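# Separate emitter holder from filter cube and stand both upright

## Task

Remove the emitter holder from the filter cube, then set it standing upright next to the remaining half of the cube, with both parts resting flat on the table, as the reference image called manual shows.

## Robot and tools

Robot: two arms, left_arm and right_arm, each with six joints and a two-finger gripper. Cameras: cam_head_left, cam_head_right, cam_high, cam_low, cam_left_wrist, cam_right_wrist, all 896x504.

Frames. The scene frame has its origin at table-top height, halfway between the nominal arm bases. +z points up, +x points out over the table, and left_arm sits on the +y side. Arm names do not match image sides. Calibrated bases: left_arm at (-0.025, +0.355, +0.025) m, quat_wxyz (+1.000, 0, 0, -0.010); right_arm at (+0.005, -0.335, +0.002) m, quat_wxyz (+1.000, 0, 0, -0.022). Each gripper's end_effector_position (m) and end_effector_quat_wxyz are given in that arm's own base frame. Fixed cameras and the table use the scene frame. Printed hand poses can be off by a few cm, more when the arm is stretched far. The fingers point along the gripper's +z and close along its y. The reported point lies between the pads, about 1 cm short of the fingertips.

Row layout. Every commanded row has 14 numbers, even if only one arm moves. The first 7 are left_arm: six absolute joint angles in radians, then the opening. The next 7 are right_arm in the same order. The joint order is wrist pitch, elbow, wrist yaw, wrist roll, shoulder, waist. Elbow and wrist pitch have flipped signs everywhere: in what you send, in results and in refusals.

Joint ranges in your numbers: wrist pitch -1.571 to 1.571; elbow -3.142 to 0.000 (flipped); wrist yaw -1.571 to 1.571; wrist roll -2.094 to 2.094; shoulder 0.000 to 3.142; waist -2.618 to 3.054. A real end may sit up to 0.059 rad either side of these values. A target more than 0.059 rad beyond a range end, and farther out than the last reading, gets the call refused. A target past the real end is clipped, and the result then reports "joint sent to its limit". Opening is absolute, from -1 (closed) to +1 (fully open). To keep one gripper as it is, repeat its current command, because 0 is a real command.

execute_actions(actions, cameras). actions is a list of actions. Each action holds up to 15 rows, and each row is one control step of 1/30 s. If an action has fewer rows, its last row repeats. Camera images come back only if actions is empty or cameras names them. ["all"] gives every camera; [] gives none. An unknown camera name invalidates the call.

move(target, speed, blend, opening_speed, grip_force, blocking, cameras). target is one 14-number row of absolute joint goals, or a list of up to 15 such rows. All joints move together, so each gripper follows a curve. Moves avoid nothing, including the other arm. speed is in rad/s for the joint with the farthest to go: 0.01 to 12.57, default 0.5. You can give one value or one per target. blend is in rad and rounds the corners at intermediate targets; 0 means stop at each one. opening_speed is how fast the opening changes, in units per second, at least 0.2. Use it to close gently. grip_force is the limit per finger pad in newtons, from 10 to 50 (full). Give one value or one per arm. It stays set until changed, and a lower value makes the fingers close slowly. blocking=false returns after about 0.5 s while the motion continues, and a new move then takes over. The result adds a "move:" line such as done, off_target (at rest but more than 0.035 rad off), moving, held or fault, and possibly limits=held. done does not mean anything was touched.

wait(seconds 0 to 10, cameras) lets time pass while the last commands hold. stop(cameras) brakes a running move. zoom_image(camera, region=[x0,y0,x1,y1]) gives a closer look at a camera's newest image, in pixels from the top-left corner, with at most 504 px per side. show_instructions() shows the reference images. finished_scene(scene) ends the scene and cannot be undone.

Result lines. Joint positions and Joint velocities list each arm in row order (rad, rad/s), followed by the finger-pad gap (m; 0.094 when fully open). Joint targets shows the angles currently being driven toward. Send these again to hold a resting joint still. Tool commands shows the current gripper commands. grip_measured is the measured opening on the command scale. Unloaded it may read up to 2.5 mm wide. On a firmly held hard part it can read about 0.064 below the part's width. grip_effort_nm is the gripper motor effort: negative means closing, and the value has an offset. Joint torques follow joint order with a per-arm offset and noise, and numbers 2, 5 and 6 wrap at ±28 N m. "joint command not followed" means the clearance check altered or withheld targets; it does not keep the two grippers apart. Per step, a target may lead its measured angle by at most 0.339 rad for the waist, shoulder and elbow, and 2.2 rad for the wrist joints. Any jump of more than 200 mm in a gripper is scaled back.

Gripping. The fingers go to the grip_measured value you write. Squeeze builds about 1 N per 0.001 below the point of first contact and jumps to the force limit at around 20 N. To release, command well above grip_measured. Close slowly on anything fragile.

Avoid the following. Parts falling off the table or being left off it fail the task. So do hard hits on fixed or heavy things and long falls. Drops, releasing moving parts, slams and strong pushes lower the result. Contact between the arms, including one gripper closing on the other's fingers, can end the scene. Avoid straining the wrist camera cables. Holding loads, long reaches and pushing against unreachable poses heat the motors. MOTOR HOT appears at 75 °C, and at 90 °C the arm folds up and goes idle. Objects can occasionally be nudged by outside disturbances. Thinking time lets the scene keep running.

Each tool is called after "Request:" as a command line: name --argument value for each argument, lists and objects as JSON in quotes; but a table of rows of numbers goes row by row, as --pt "numbers of a row", without its own name.

Reference images:

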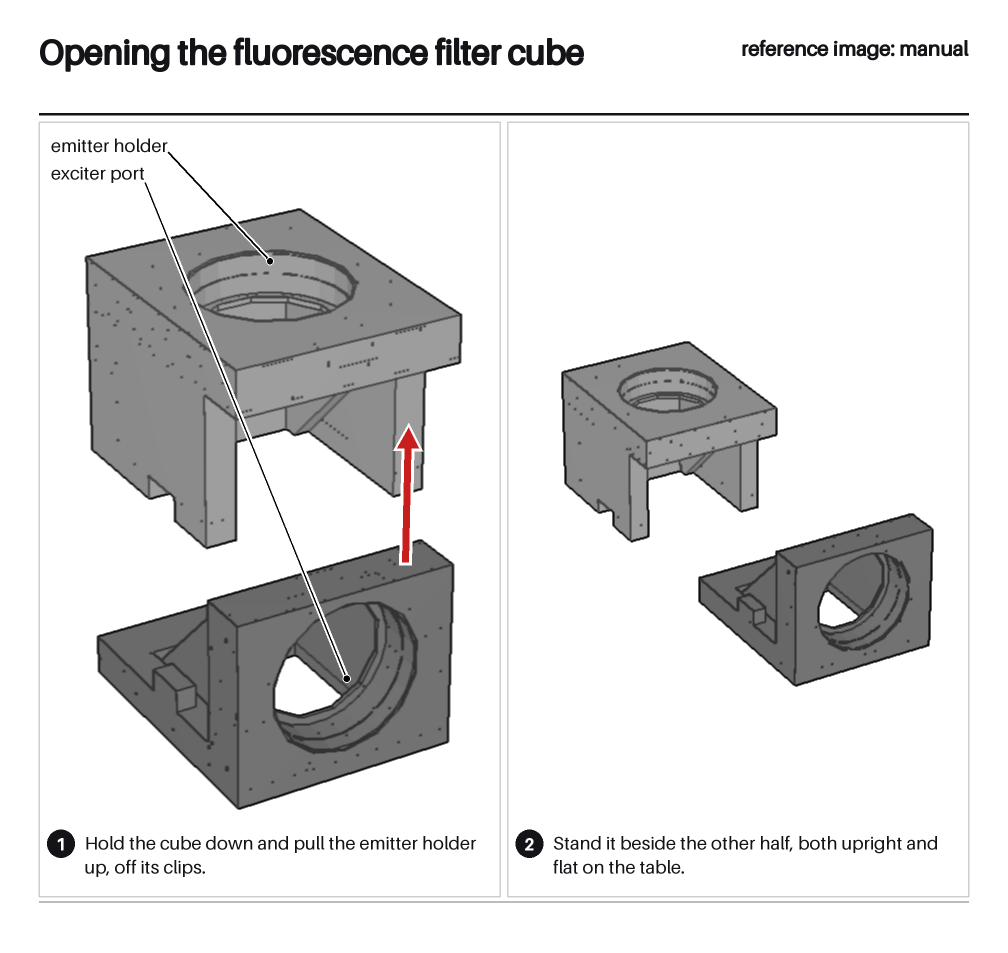

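## Session

Request:
execute_actions --actions '[]'

Scene clock: 0.00 s.
left_arm: end_effector_position=(+0.3882, -0.0015, +0.3983) grip_measured=+1.000 grip_effort_nm=n/a end_effector_quat_wxyz=(+0.696, +0.000, +0.718, -0.010) | right_arm: end_effector_position=(+0.4113, -0.0020, +0.1383) grip_measured=+1.000 grip_effort_nm=n/a end_effector_quat_wxyz=(+0.613, +0.024, +0.787, -0.064)
Joint names: [wrist pitch, elbow, wrist yaw, wrist roll, shoulder, waist]
Joint positions: left_arm=[0.017 -1.05 0.016 -0.013 1.064 0.001 0.094] | right_arm=[-0.799 -0.433 0.215 -0.019 1.481 0.086 0.094]
Joint velocities: within noise
Joint torques (N m): no reading
Heat: left arm: 22 °C; right arm: 23 °C.
Joint targets: left_arm=[0.019 -1.059 0.016 -0.014 1.056 0.001] | right_arm=[-0.800 -0.441 0.217 -0.020 1.473 0.086]
Tool commands: left_gripper/opening=+1.0 right_gripper/opening=+1.0

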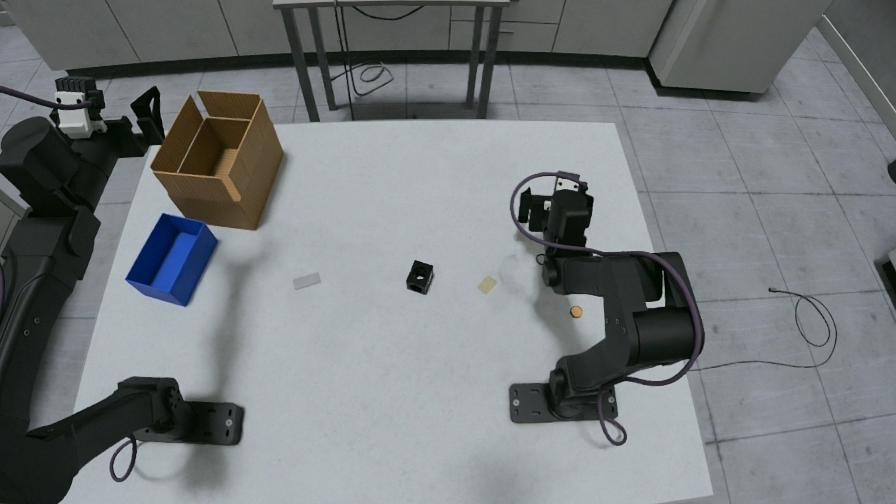

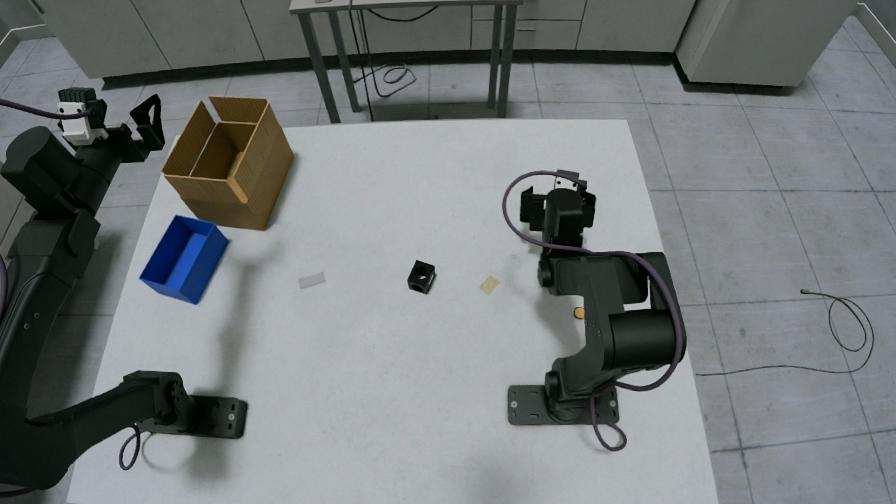

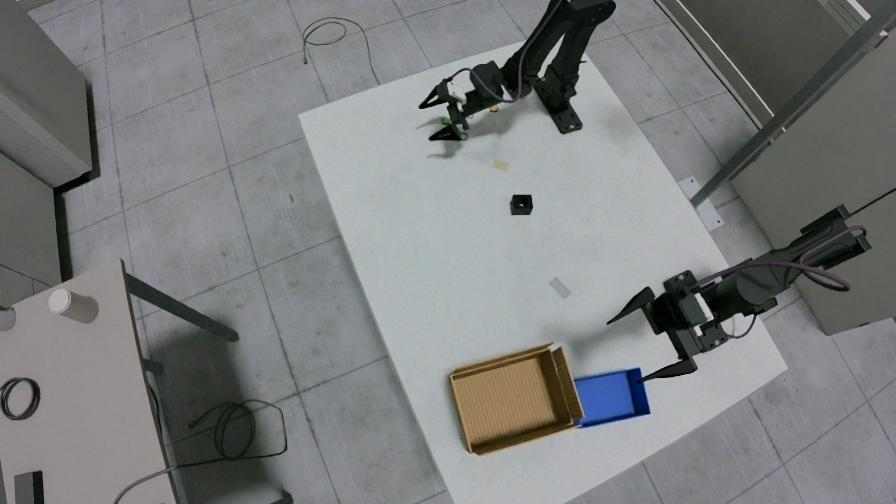

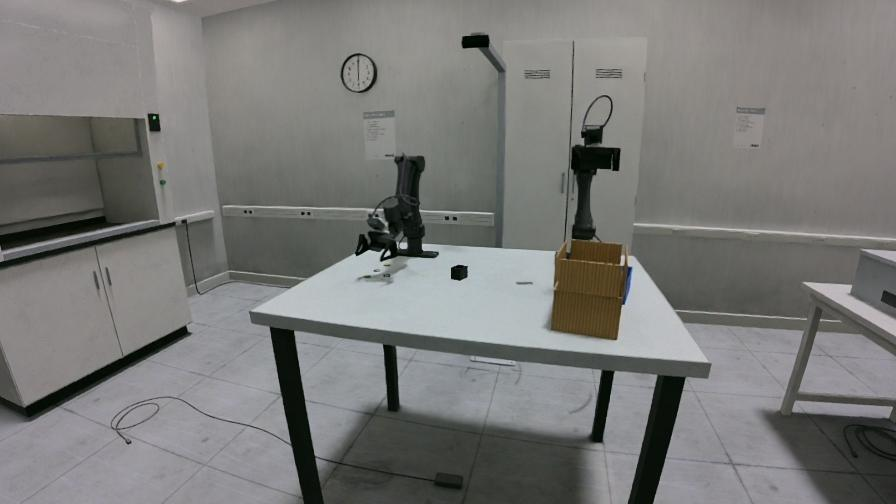

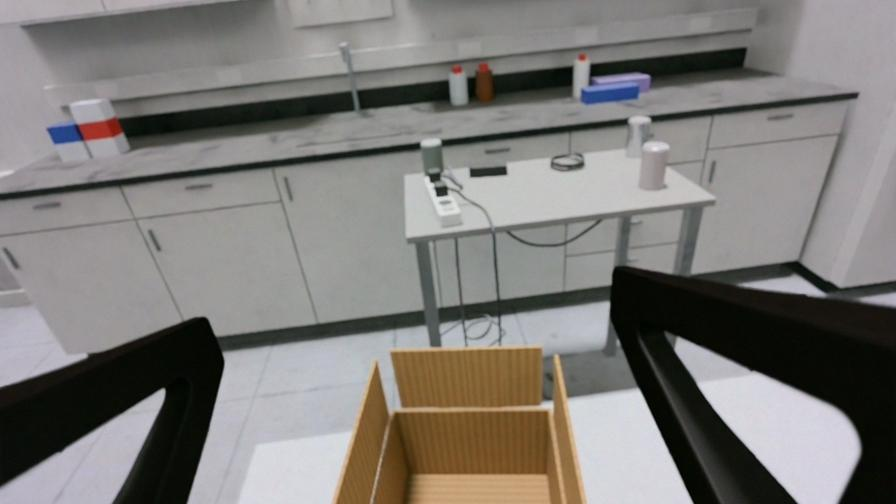

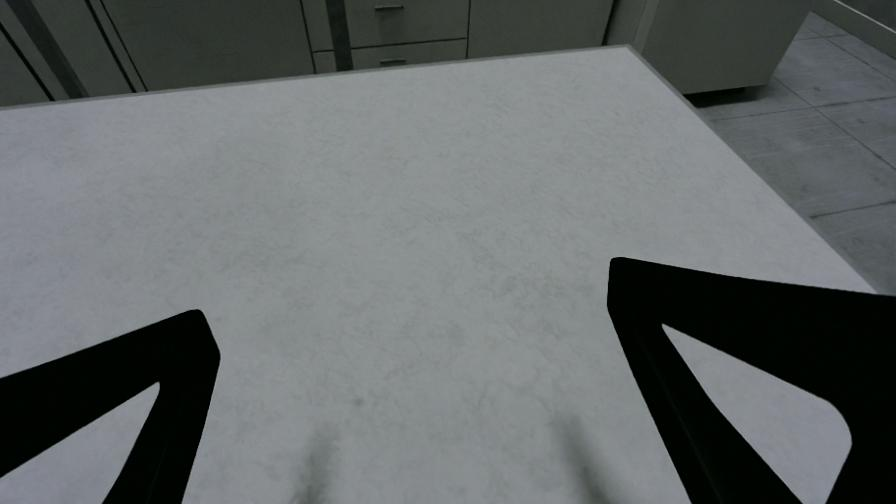

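Request:
zoom_image --camera "cam_head_left" --region '[380, 240, 460, 310]'

Request:
zoom_image --camera "cam_high" --region '[480, 170, 560, 240]'

Request:
zoom_image --camera "cam_low" --region '[420, 240, 500, 310]'

Request:
zoom_image --camera "cam_head_right" --region '[380, 240, 460, 310]'

Scaled by 6.300 from the camera's 896x504 image, which has a finer 1280x720 frame.

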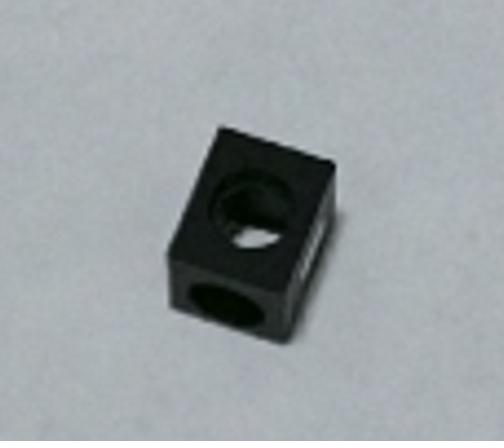

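Scaled by 6.300 from the camera's 896x504 image, which has a finer 1280x720 frame.

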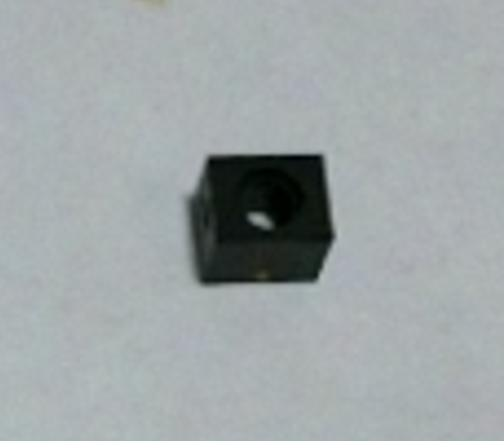

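Scaled by 6.300 from the camera's 896x504 image, which has a finer 1280x720 frame.

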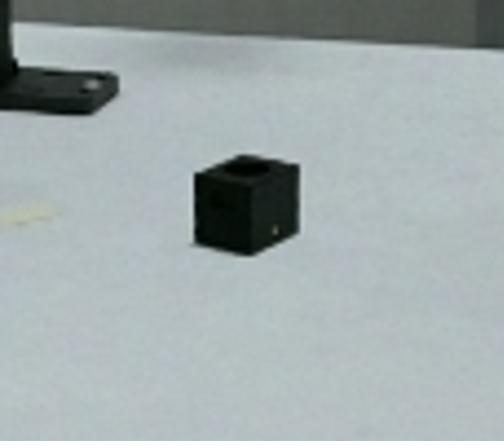

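Scaled by 6.300 from the camera's 896x504 image, which has a finer 1280x720 frame.

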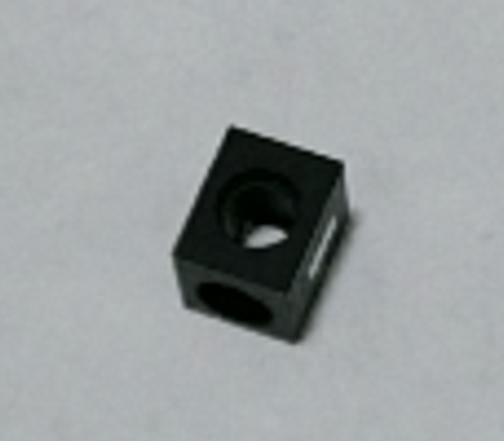

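Request:
move --target '[0.6175, -1.03, 0, 0, 1.282, -0.896, 1, 0.933, -0.948, 0, 0, 0.924, 0.82, 1]' --speed 0.8 --cameras '["all"]'

Scene clock: 11.20 s.
left_arm: end_effector_position=(+0.2274, -0.2815, +0.1854) grip_measured=+1.000 grip_effort_nm=0.05 end_effector_quat_wxyz=(+0.320, +0.401, +0.844, -0.157) | right_arm: end_effector_position=(+0.1783, +0.1882, +0.1876) grip_measured=+1.000 grip_effort_nm=0.01 end_effector_quat_wxyz=(+0.293, -0.377, +0.870, +0.122)
Joint names: [wrist pitch, elbow, wrist yaw, wrist roll, shoulder, waist]
Joint positions: left_arm=[0.607 -1.039 0.005 -0.005 1.274 -0.892 0.094] | right_arm=[0.914 -0.922 0.005 -0.007 0.934 0.812 0.094]
Joint torques (N m): left_arm=[-1.47 -5.03 -0.07 0.04 -3.26 -0.31] | right_arm=[-1.22 -9.37 -0.08 0.05 -2.03 0.64]
Heat: left arm: 25 °C; right arm: 23 °C.
Joint targets: left_arm=[0.618 -1.030 0.000 0.000 1.282 -0.896] | right_arm=[0.933 -0.948 0.000 0.000 0.924 0.820]
move: done

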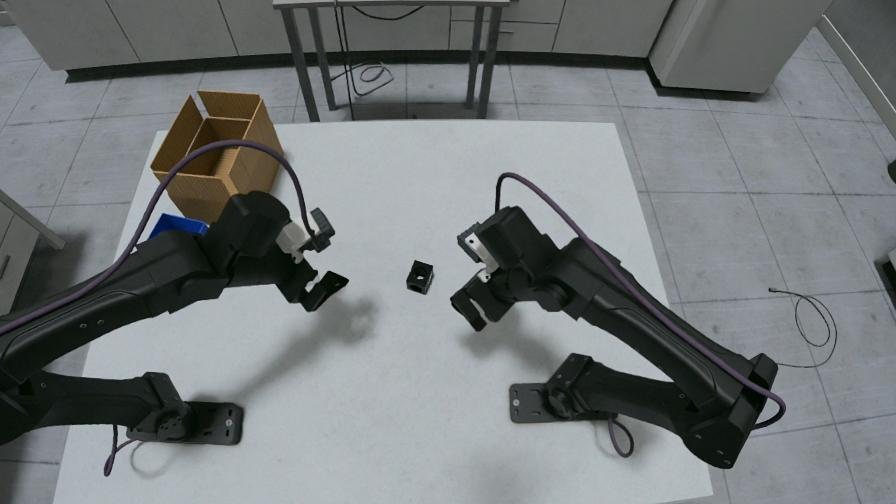

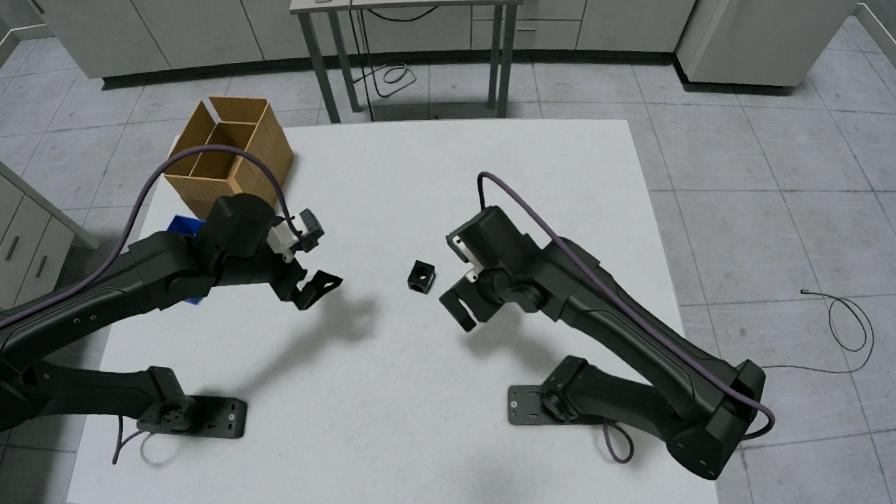

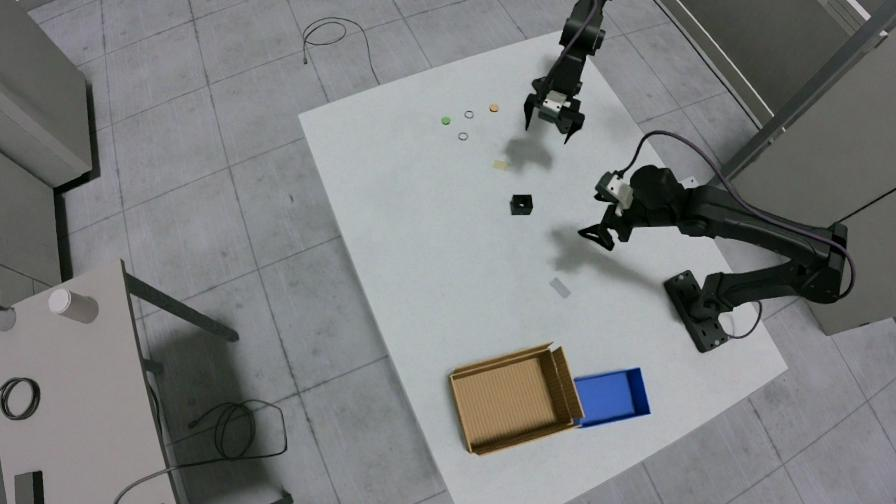

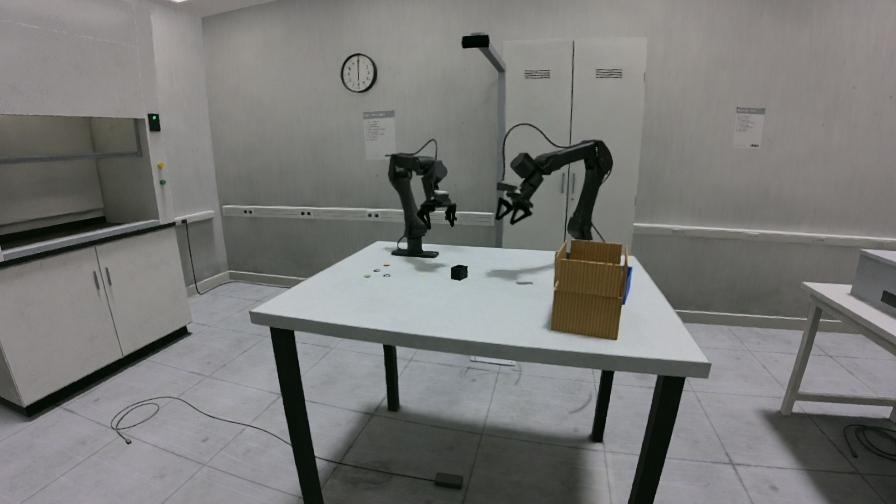

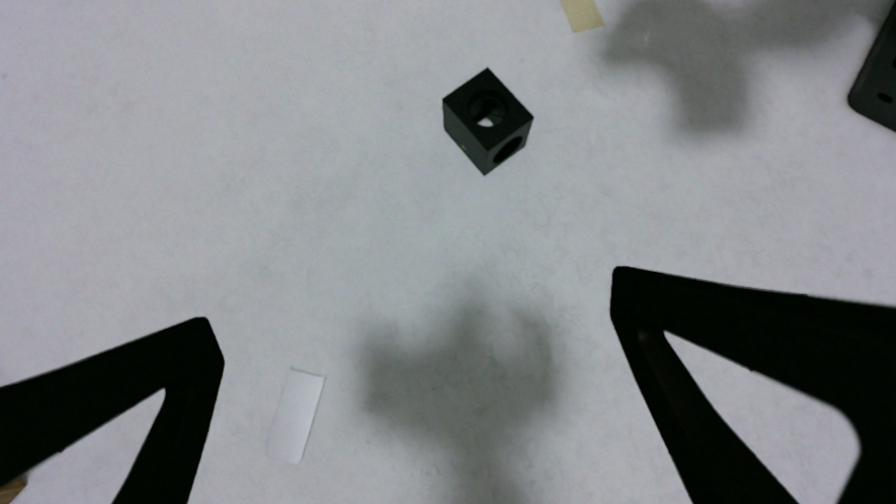

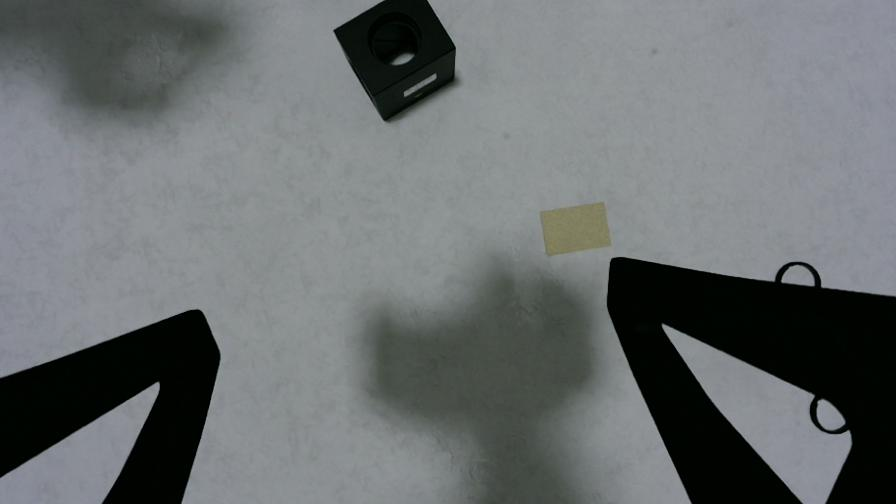

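Request:
zoom_image --camera "cam_left_wrist" --region '[420, 50, 560, 190]'

Request:
zoom_image --camera "cam_right_wrist" --region '[320, 0, 480, 140]'

Request:
zoom_image --camera "cam_low" --region '[440, 255, 480, 290]'

Scaled by 3.600 from the camera's 896x504 image, which has a finer 1280x720 frame.

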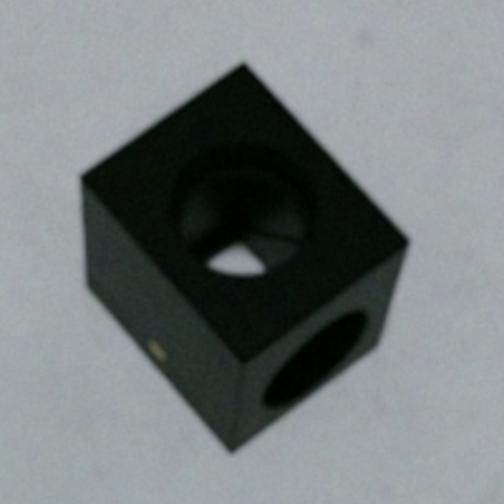

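Scaled by 3.150 from the camera's 896x504 image, which has a finer 1280x720 frame.

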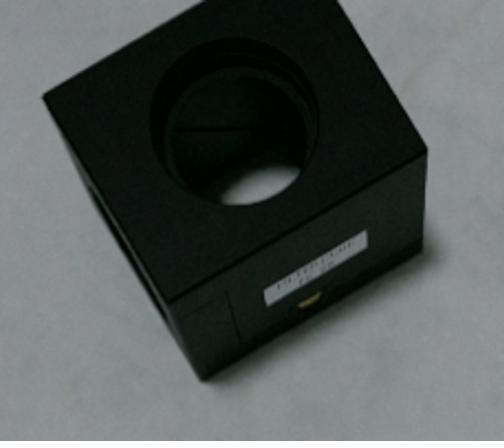

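Scaled by 12.600 from the camera's 896x504 image, which has a finer 1280x720 frame.

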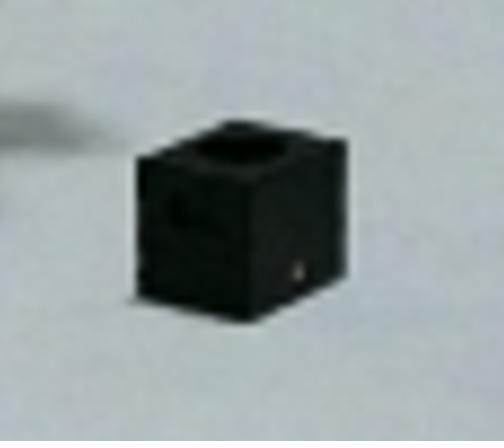

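Request:
move --target '[0.618, -1.03, 0, 0, 1.282, -0.896, 1, 1.409, -1.855, 0, 1.12, 2.016, 0.884, 1]' --speed 0.8 --cameras '["cam_head_left", "cam_left_wrist", "cam_right_wrist"]'

Scene clock: 20.93 s.
left_arm: end_effector_position=(+0.2273, -0.2814, +0.1853) grip_measured=+1.000 grip_effort_nm=0.05 end_effector_quat_wxyz=(+0.320, +0.401, +0.844, -0.156) | right_arm: end_effector_position=(+0.2476, +0.2989, +0.1238) grip_measured=+1.000 grip_effort_nm=0.01 end_effector_quat_wxyz=(+0.005, +0.116, +0.993, +0.009)
Joint names: [wrist pitch, elbow, wrist yaw, wrist roll, shoulder, waist]
Joint positions: left_arm=[0.608 -1.039 0.005 -0.005 1.274 -0.892 0.094] | right_arm=[1.374 -1.831 -0.002 1.108 2.006 0.876 0.094]
Joint torques (N m): left_arm=[-1.5 -5.08 -0.06 0.05 -3.21 -0.31] | right_arm=[0.03 -8.35 0 0.11 -9.17 0.66]
Heat: left arm: 24 °C; right arm: 23 °C.
Joint targets: left_arm=[0.618 -1.030 0.000 0.000 1.282 -0.896] | right_arm=[1.409 -1.855 0.000 1.120 2.016 0.884]
move: done
Images, in order (width x height): cam_head_left 896x504, cam_left_wrist 896x504, cam_right_wrist 896x504.

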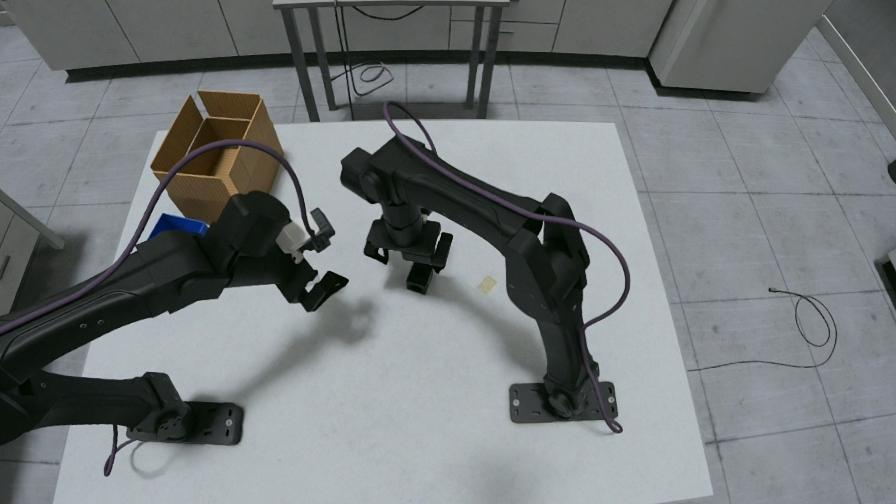

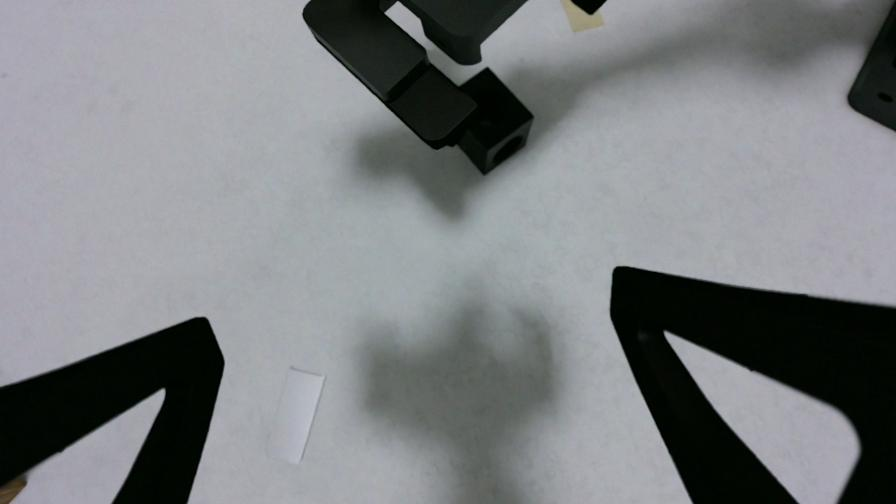

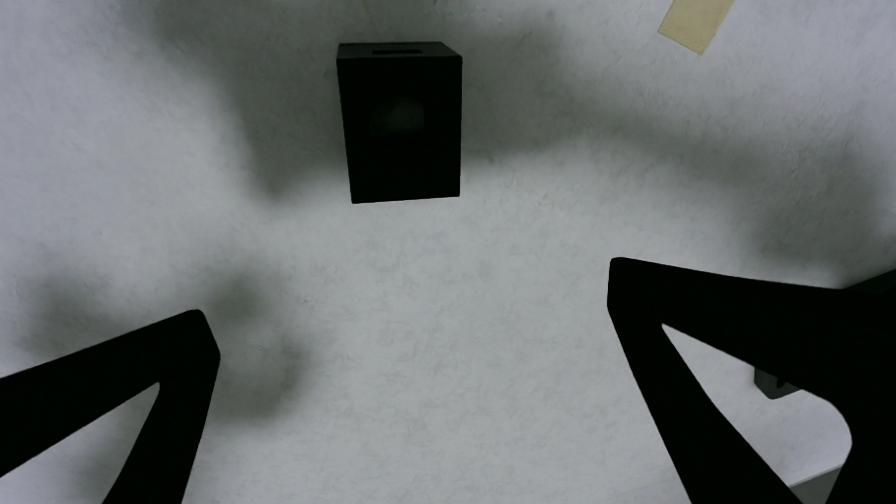

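Request:
zoom_image --camera "cam_right_wrist" --region '[320, 20, 480, 220]'

Scaled by 2.520 from the camera's 896x504 image, which has a finer 1280x720 frame.

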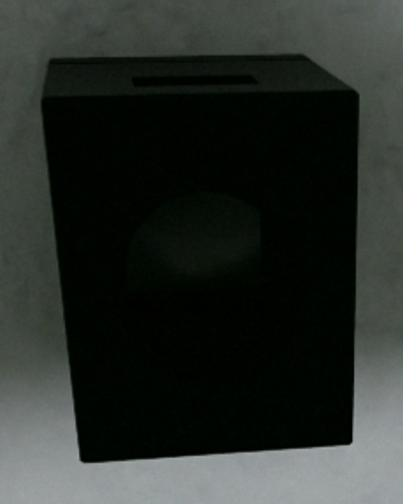

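Request:
zoom_image --camera "cam_head_left" --region '[200, 120, 500, 320]'

Request:
execute_actions --actions '[]' --cameras '["cam_low", "cam_high", "cam_head_right"]'

Request:
zoom_image --camera "cam_low" --region '[400, 120, 620, 290]'

Request:
zoom_image --camera "cam_high" --region '[450, 120, 700, 270]'

Scaled by 1.680 from the camera's 896x504 image, which has a finer 1280x720 frame.

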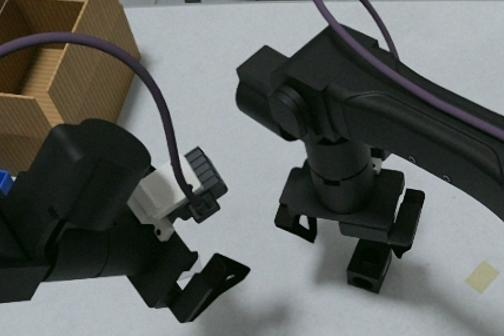

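Scene clock: 36.10 s.
left_arm: end_effector_position=(+0.2273, -0.2814, +0.1853) grip_measured=+1.000 grip_effort_nm=0.05 end_effector_quat_wxyz=(+0.320, +0.401, +0.844, -0.156) | right_arm: end_effector_position=(+0.2476, +0.2989, +0.1238) grip_measured=+1.000 grip_effort_nm=0.01 end_effector_quat_wxyz=(+0.005, +0.116, +0.993, +0.009)
Joint names: [wrist pitch, elbow, wrist yaw, wrist roll, shoulder, waist]
Joint positions: left_arm=[0.608 -1.039 0.005 -0.005 1.274 -0.892 0.094] | right_arm=[1.374 -1.831 -0.002 1.109 2.006 0.876 0.094]
Joint velocities: within noise
Joint torques (N m): left_arm=[-1.49 -5.04 -0.07 0.04 -3.26 -0.31] | right_arm=[0.01 -8.35 0.03 0.09 -9.21 0.68]
Heat: left arm: 25 °C; right arm: 24 °C.
Joint targets: left_arm=[0.618 -1.030 0.000 0.000 1.282 -0.896] | right_arm=[1.409 -1.855 0.000 1.120 2.016 0.884]
Tool commands: left_gripper/opening=+1.0 right_gripper/opening=+1.0
Images, in order (width x height): cam_head_right 896x504, cam_high 896x504, cam_low 896x504.

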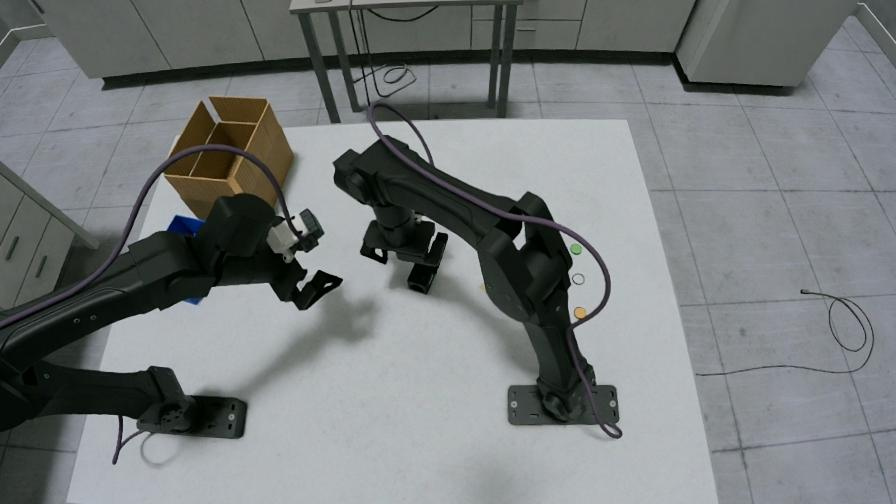

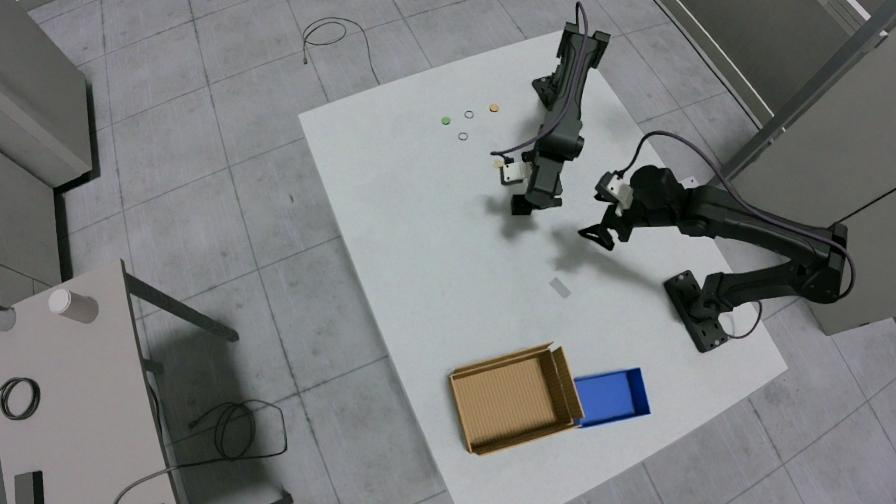

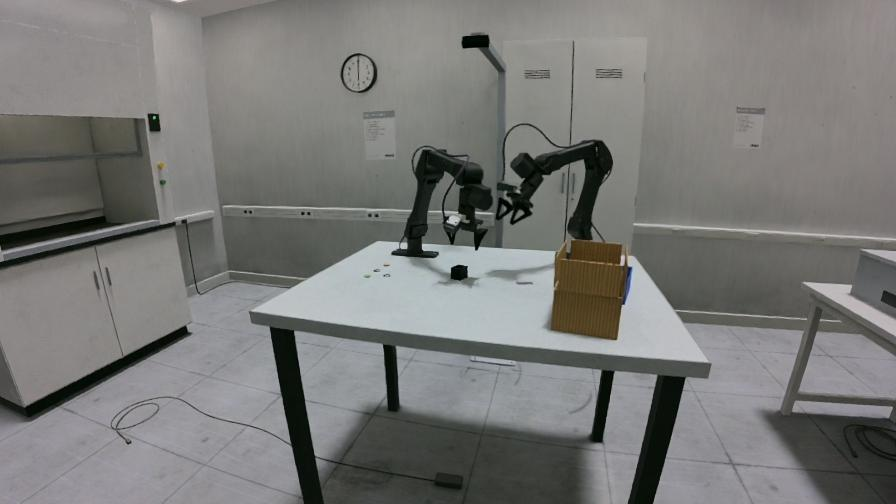

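Scaled by 2.291 from the camera's 896x504 image, which has a finer 1280x720 frame.

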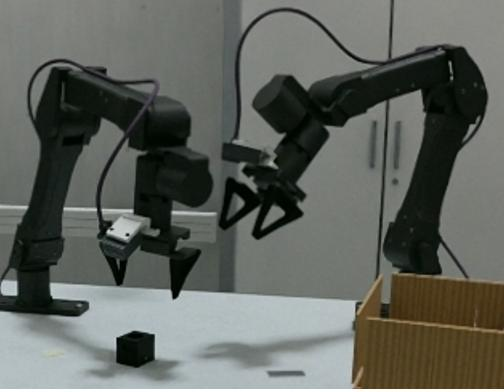

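Scaled by 2.016 from the camera's 896x504 image, which has a finer 1280x720 frame.

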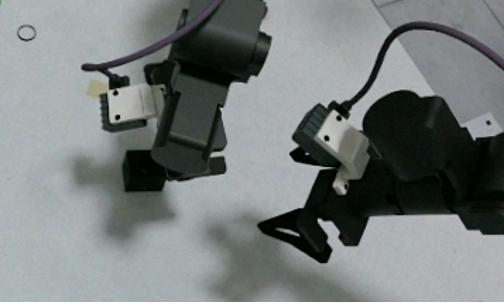

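Request:
move --target '[0.618, -1.03, 0, 0, 1.282, -0.896, 1, 1.34, -1.826, -0.10, 1.03, 2.14, 0.78, 1]' --speed 0.4 --cameras '["cam_head_left", "cam_left_wrist", "cam_right_wrist"]'

Request:
zoom_image --camera "cam_right_wrist" --region '[200, 40, 640, 340]'

Request:
zoom_image --camera "cam_left_wrist" --region '[400, 20, 580, 190]'

Scene clock: 40.30 s.
left_arm: end_effector_position=(+0.2273, -0.2814, +0.1853) grip_measured=+1.000 grip_effort_nm=0.05 end_effector_quat_wxyz=(+0.320, +0.401, +0.844, -0.156) | right_arm: end_effector_position=(+0.2697, +0.2925, +0.0789) grip_measured=+1.000 grip_effort_nm=0.01 end_effector_quat_wxyz=(-0.056, +0.128, +0.990, +0.009)
Joint names: [wrist pitch, elbow, wrist yaw, wrist roll, shoulder, waist]
Joint positions: left_arm=[0.608 -1.039 0.005 -0.005 1.274 -0.892 0.094] | right_arm=[1.329 -1.831 -0.099 1.033 2.128 0.779 0.094]
Joint torques (N m): left_arm=[-1.5 -5.03 -0.08 0.04 -3.23 -0.34] | right_arm=[-0.06 -5.42 -0.05 -0.05 -9.99 0.08]
Heat: left arm: 25 °C; right arm: 24 °C.
Joint targets: left_arm=[0.618 -1.030 0.000 0.000 1.282 -0.896] | right_arm=[1.340 -1.826 -0.100 1.030 2.140 0.780]
move: done
Images, in order (width x height): cam_head_left 896x504, cam_left_wrist 896x504, cam_right_wrist 896x504.

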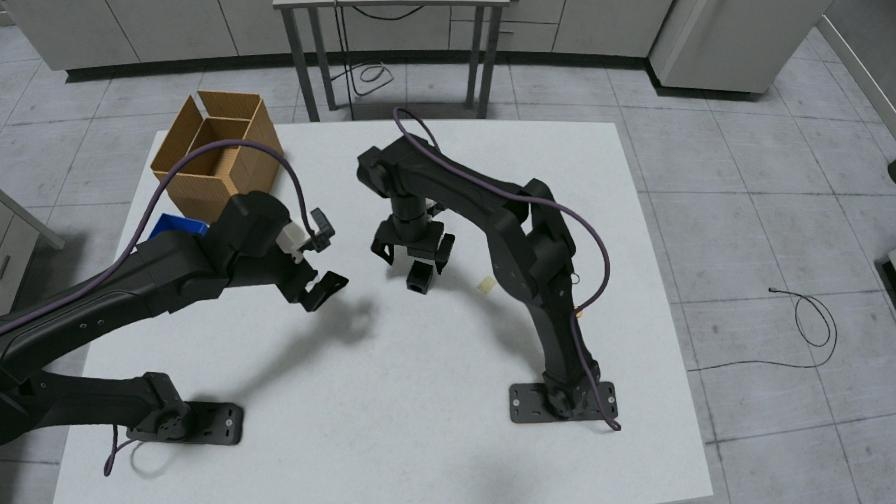

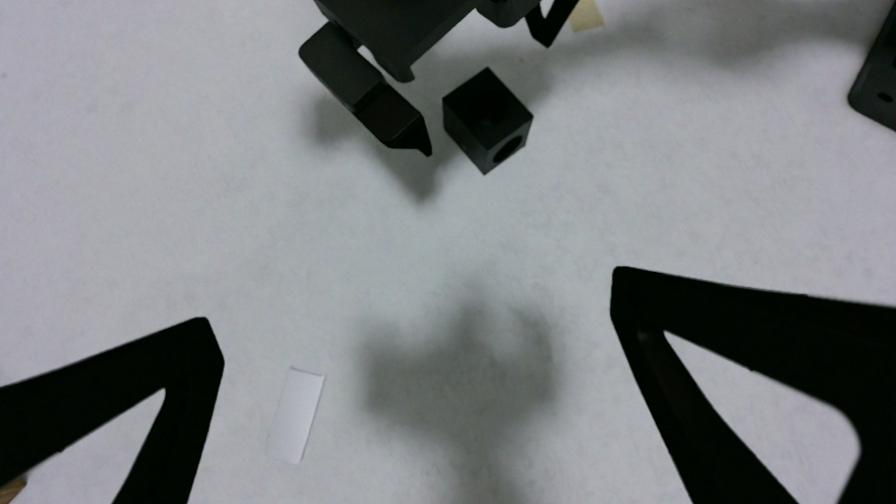

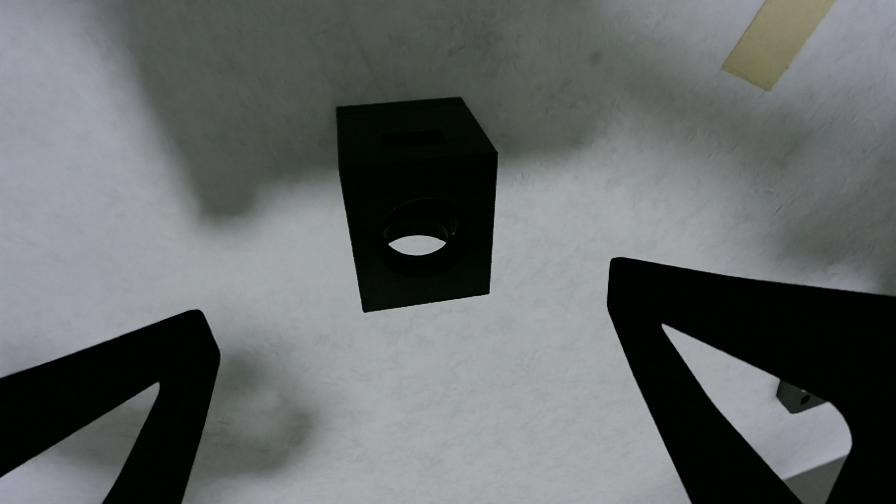

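Scaled by 1.145 from the camera's 896x504 image, which has a finer 1280x720 frame.

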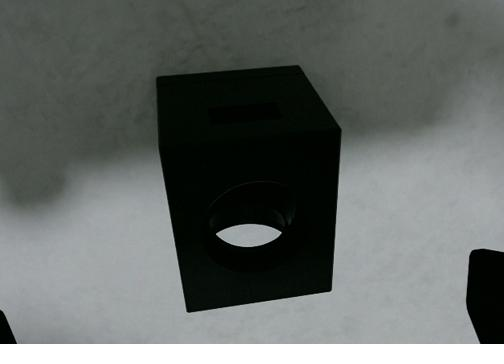

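Scaled by 2.800 from the camera's 896x504 image, which has a finer 1280x720 frame.

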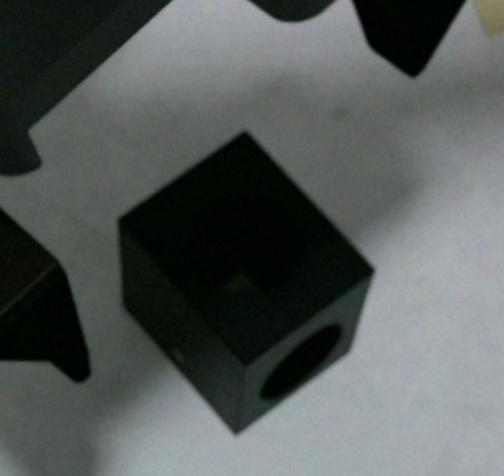

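Request:
move --target '[0.618, -1.03, 0, 0, 1.282, -0.896, 1, 1.158, -1.665, -0.099, 1.033, 2.157, 0.778, 1]' --speed 0.3 --cameras '["cam_left_wrist", "cam_right_wrist", "cam_high"]'

Request:
zoom_image --camera "cam_right_wrist" --region '[200, 80, 640, 400]'

Request:
zoom_image --camera "cam_left_wrist" --region '[400, 20, 580, 190]'

Scene clock: 59.97 s.
left_arm: end_effector_position=(+0.2273, -0.2814, +0.1853) grip_measured=+1.000 grip_effort_nm=0.05 end_effector_quat_wxyz=(+0.320, +0.401, +0.844, -0.156) | right_arm: end_effector_position=(+0.2693, +0.2923, +0.0352) grip_measured=+1.000 grip_effort_nm=0.01 end_effector_quat_wxyz=(-0.052, +0.127, +0.990, +0.014)
Joint names: [wrist pitch, elbow, wrist yaw, wrist roll, shoulder, waist]
Joint positions: left_arm=[0.608 -1.039 0.005 -0.005 1.274 -0.892 0.094] | right_arm=[1.148 -1.673 -0.099 1.032 2.139 0.779 0.094]
Joint torques (N m): left_arm=[-1.5 -5.11 -0.07 0.05 -3.28 -0.31] | right_arm=[-0.07 -4.86 -0.07 0.01 -9.46 -0.16]
Heat: left arm: 25 °C; right arm: 25 °C.
Joint targets: left_arm=[0.618 -1.030 0.000 0.000 1.282 -0.896] | right_arm=[1.158 -1.665 -0.099 1.033 2.157 0.778]
move: done
Images, in order (width x height): cam_high 896x504, cam_left_wrist 896x504, cam_right_wrist 896x504.

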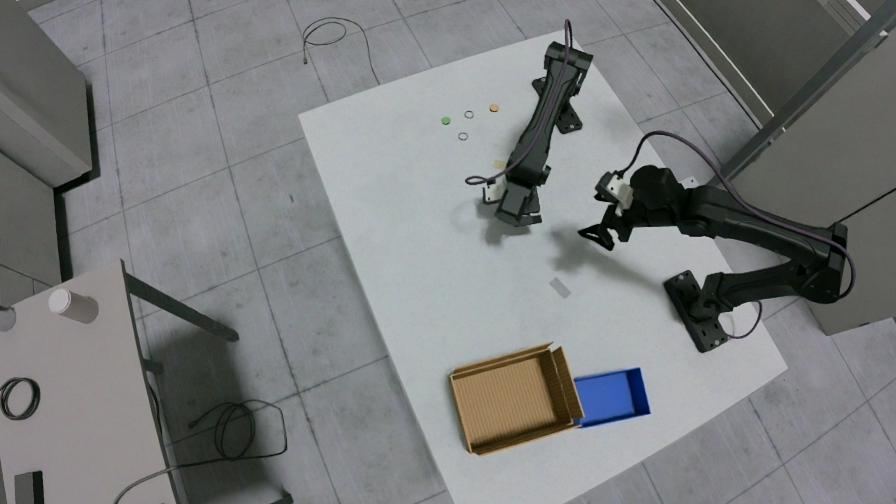

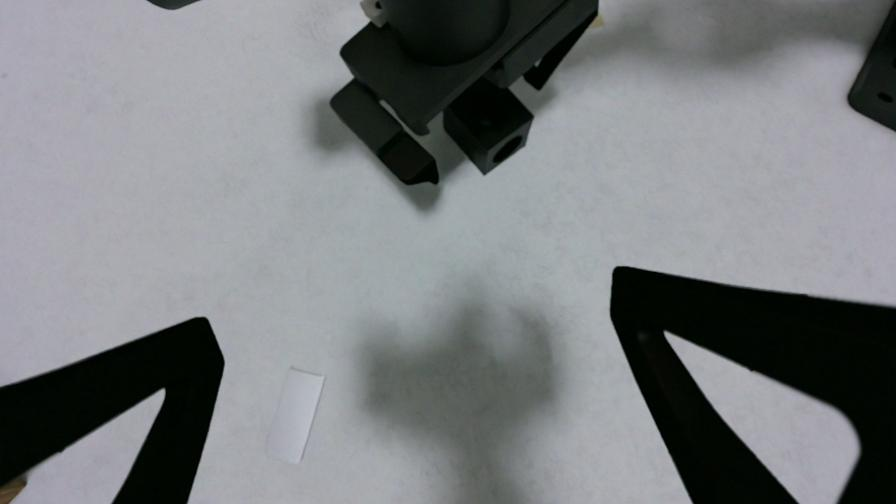

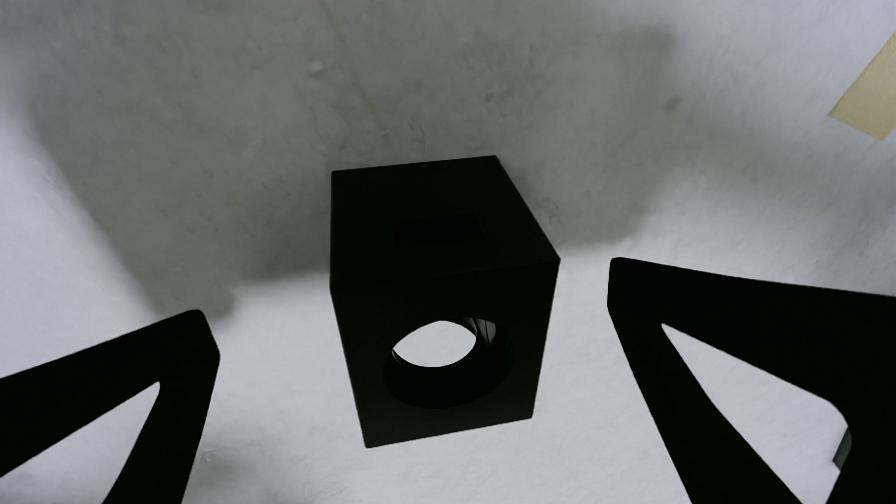

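Scaled by 1.145 from the camera's 896x504 image, which has a finer 1280x720 frame.

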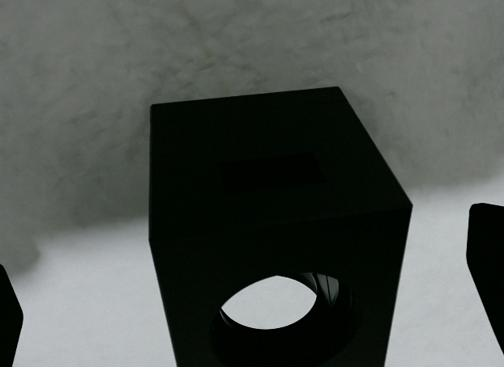

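Scaled by 2.800 from the camera's 896x504 image, which has a finer 1280x720 frame.

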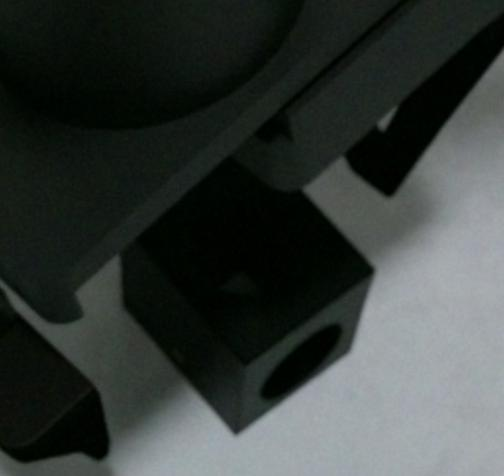

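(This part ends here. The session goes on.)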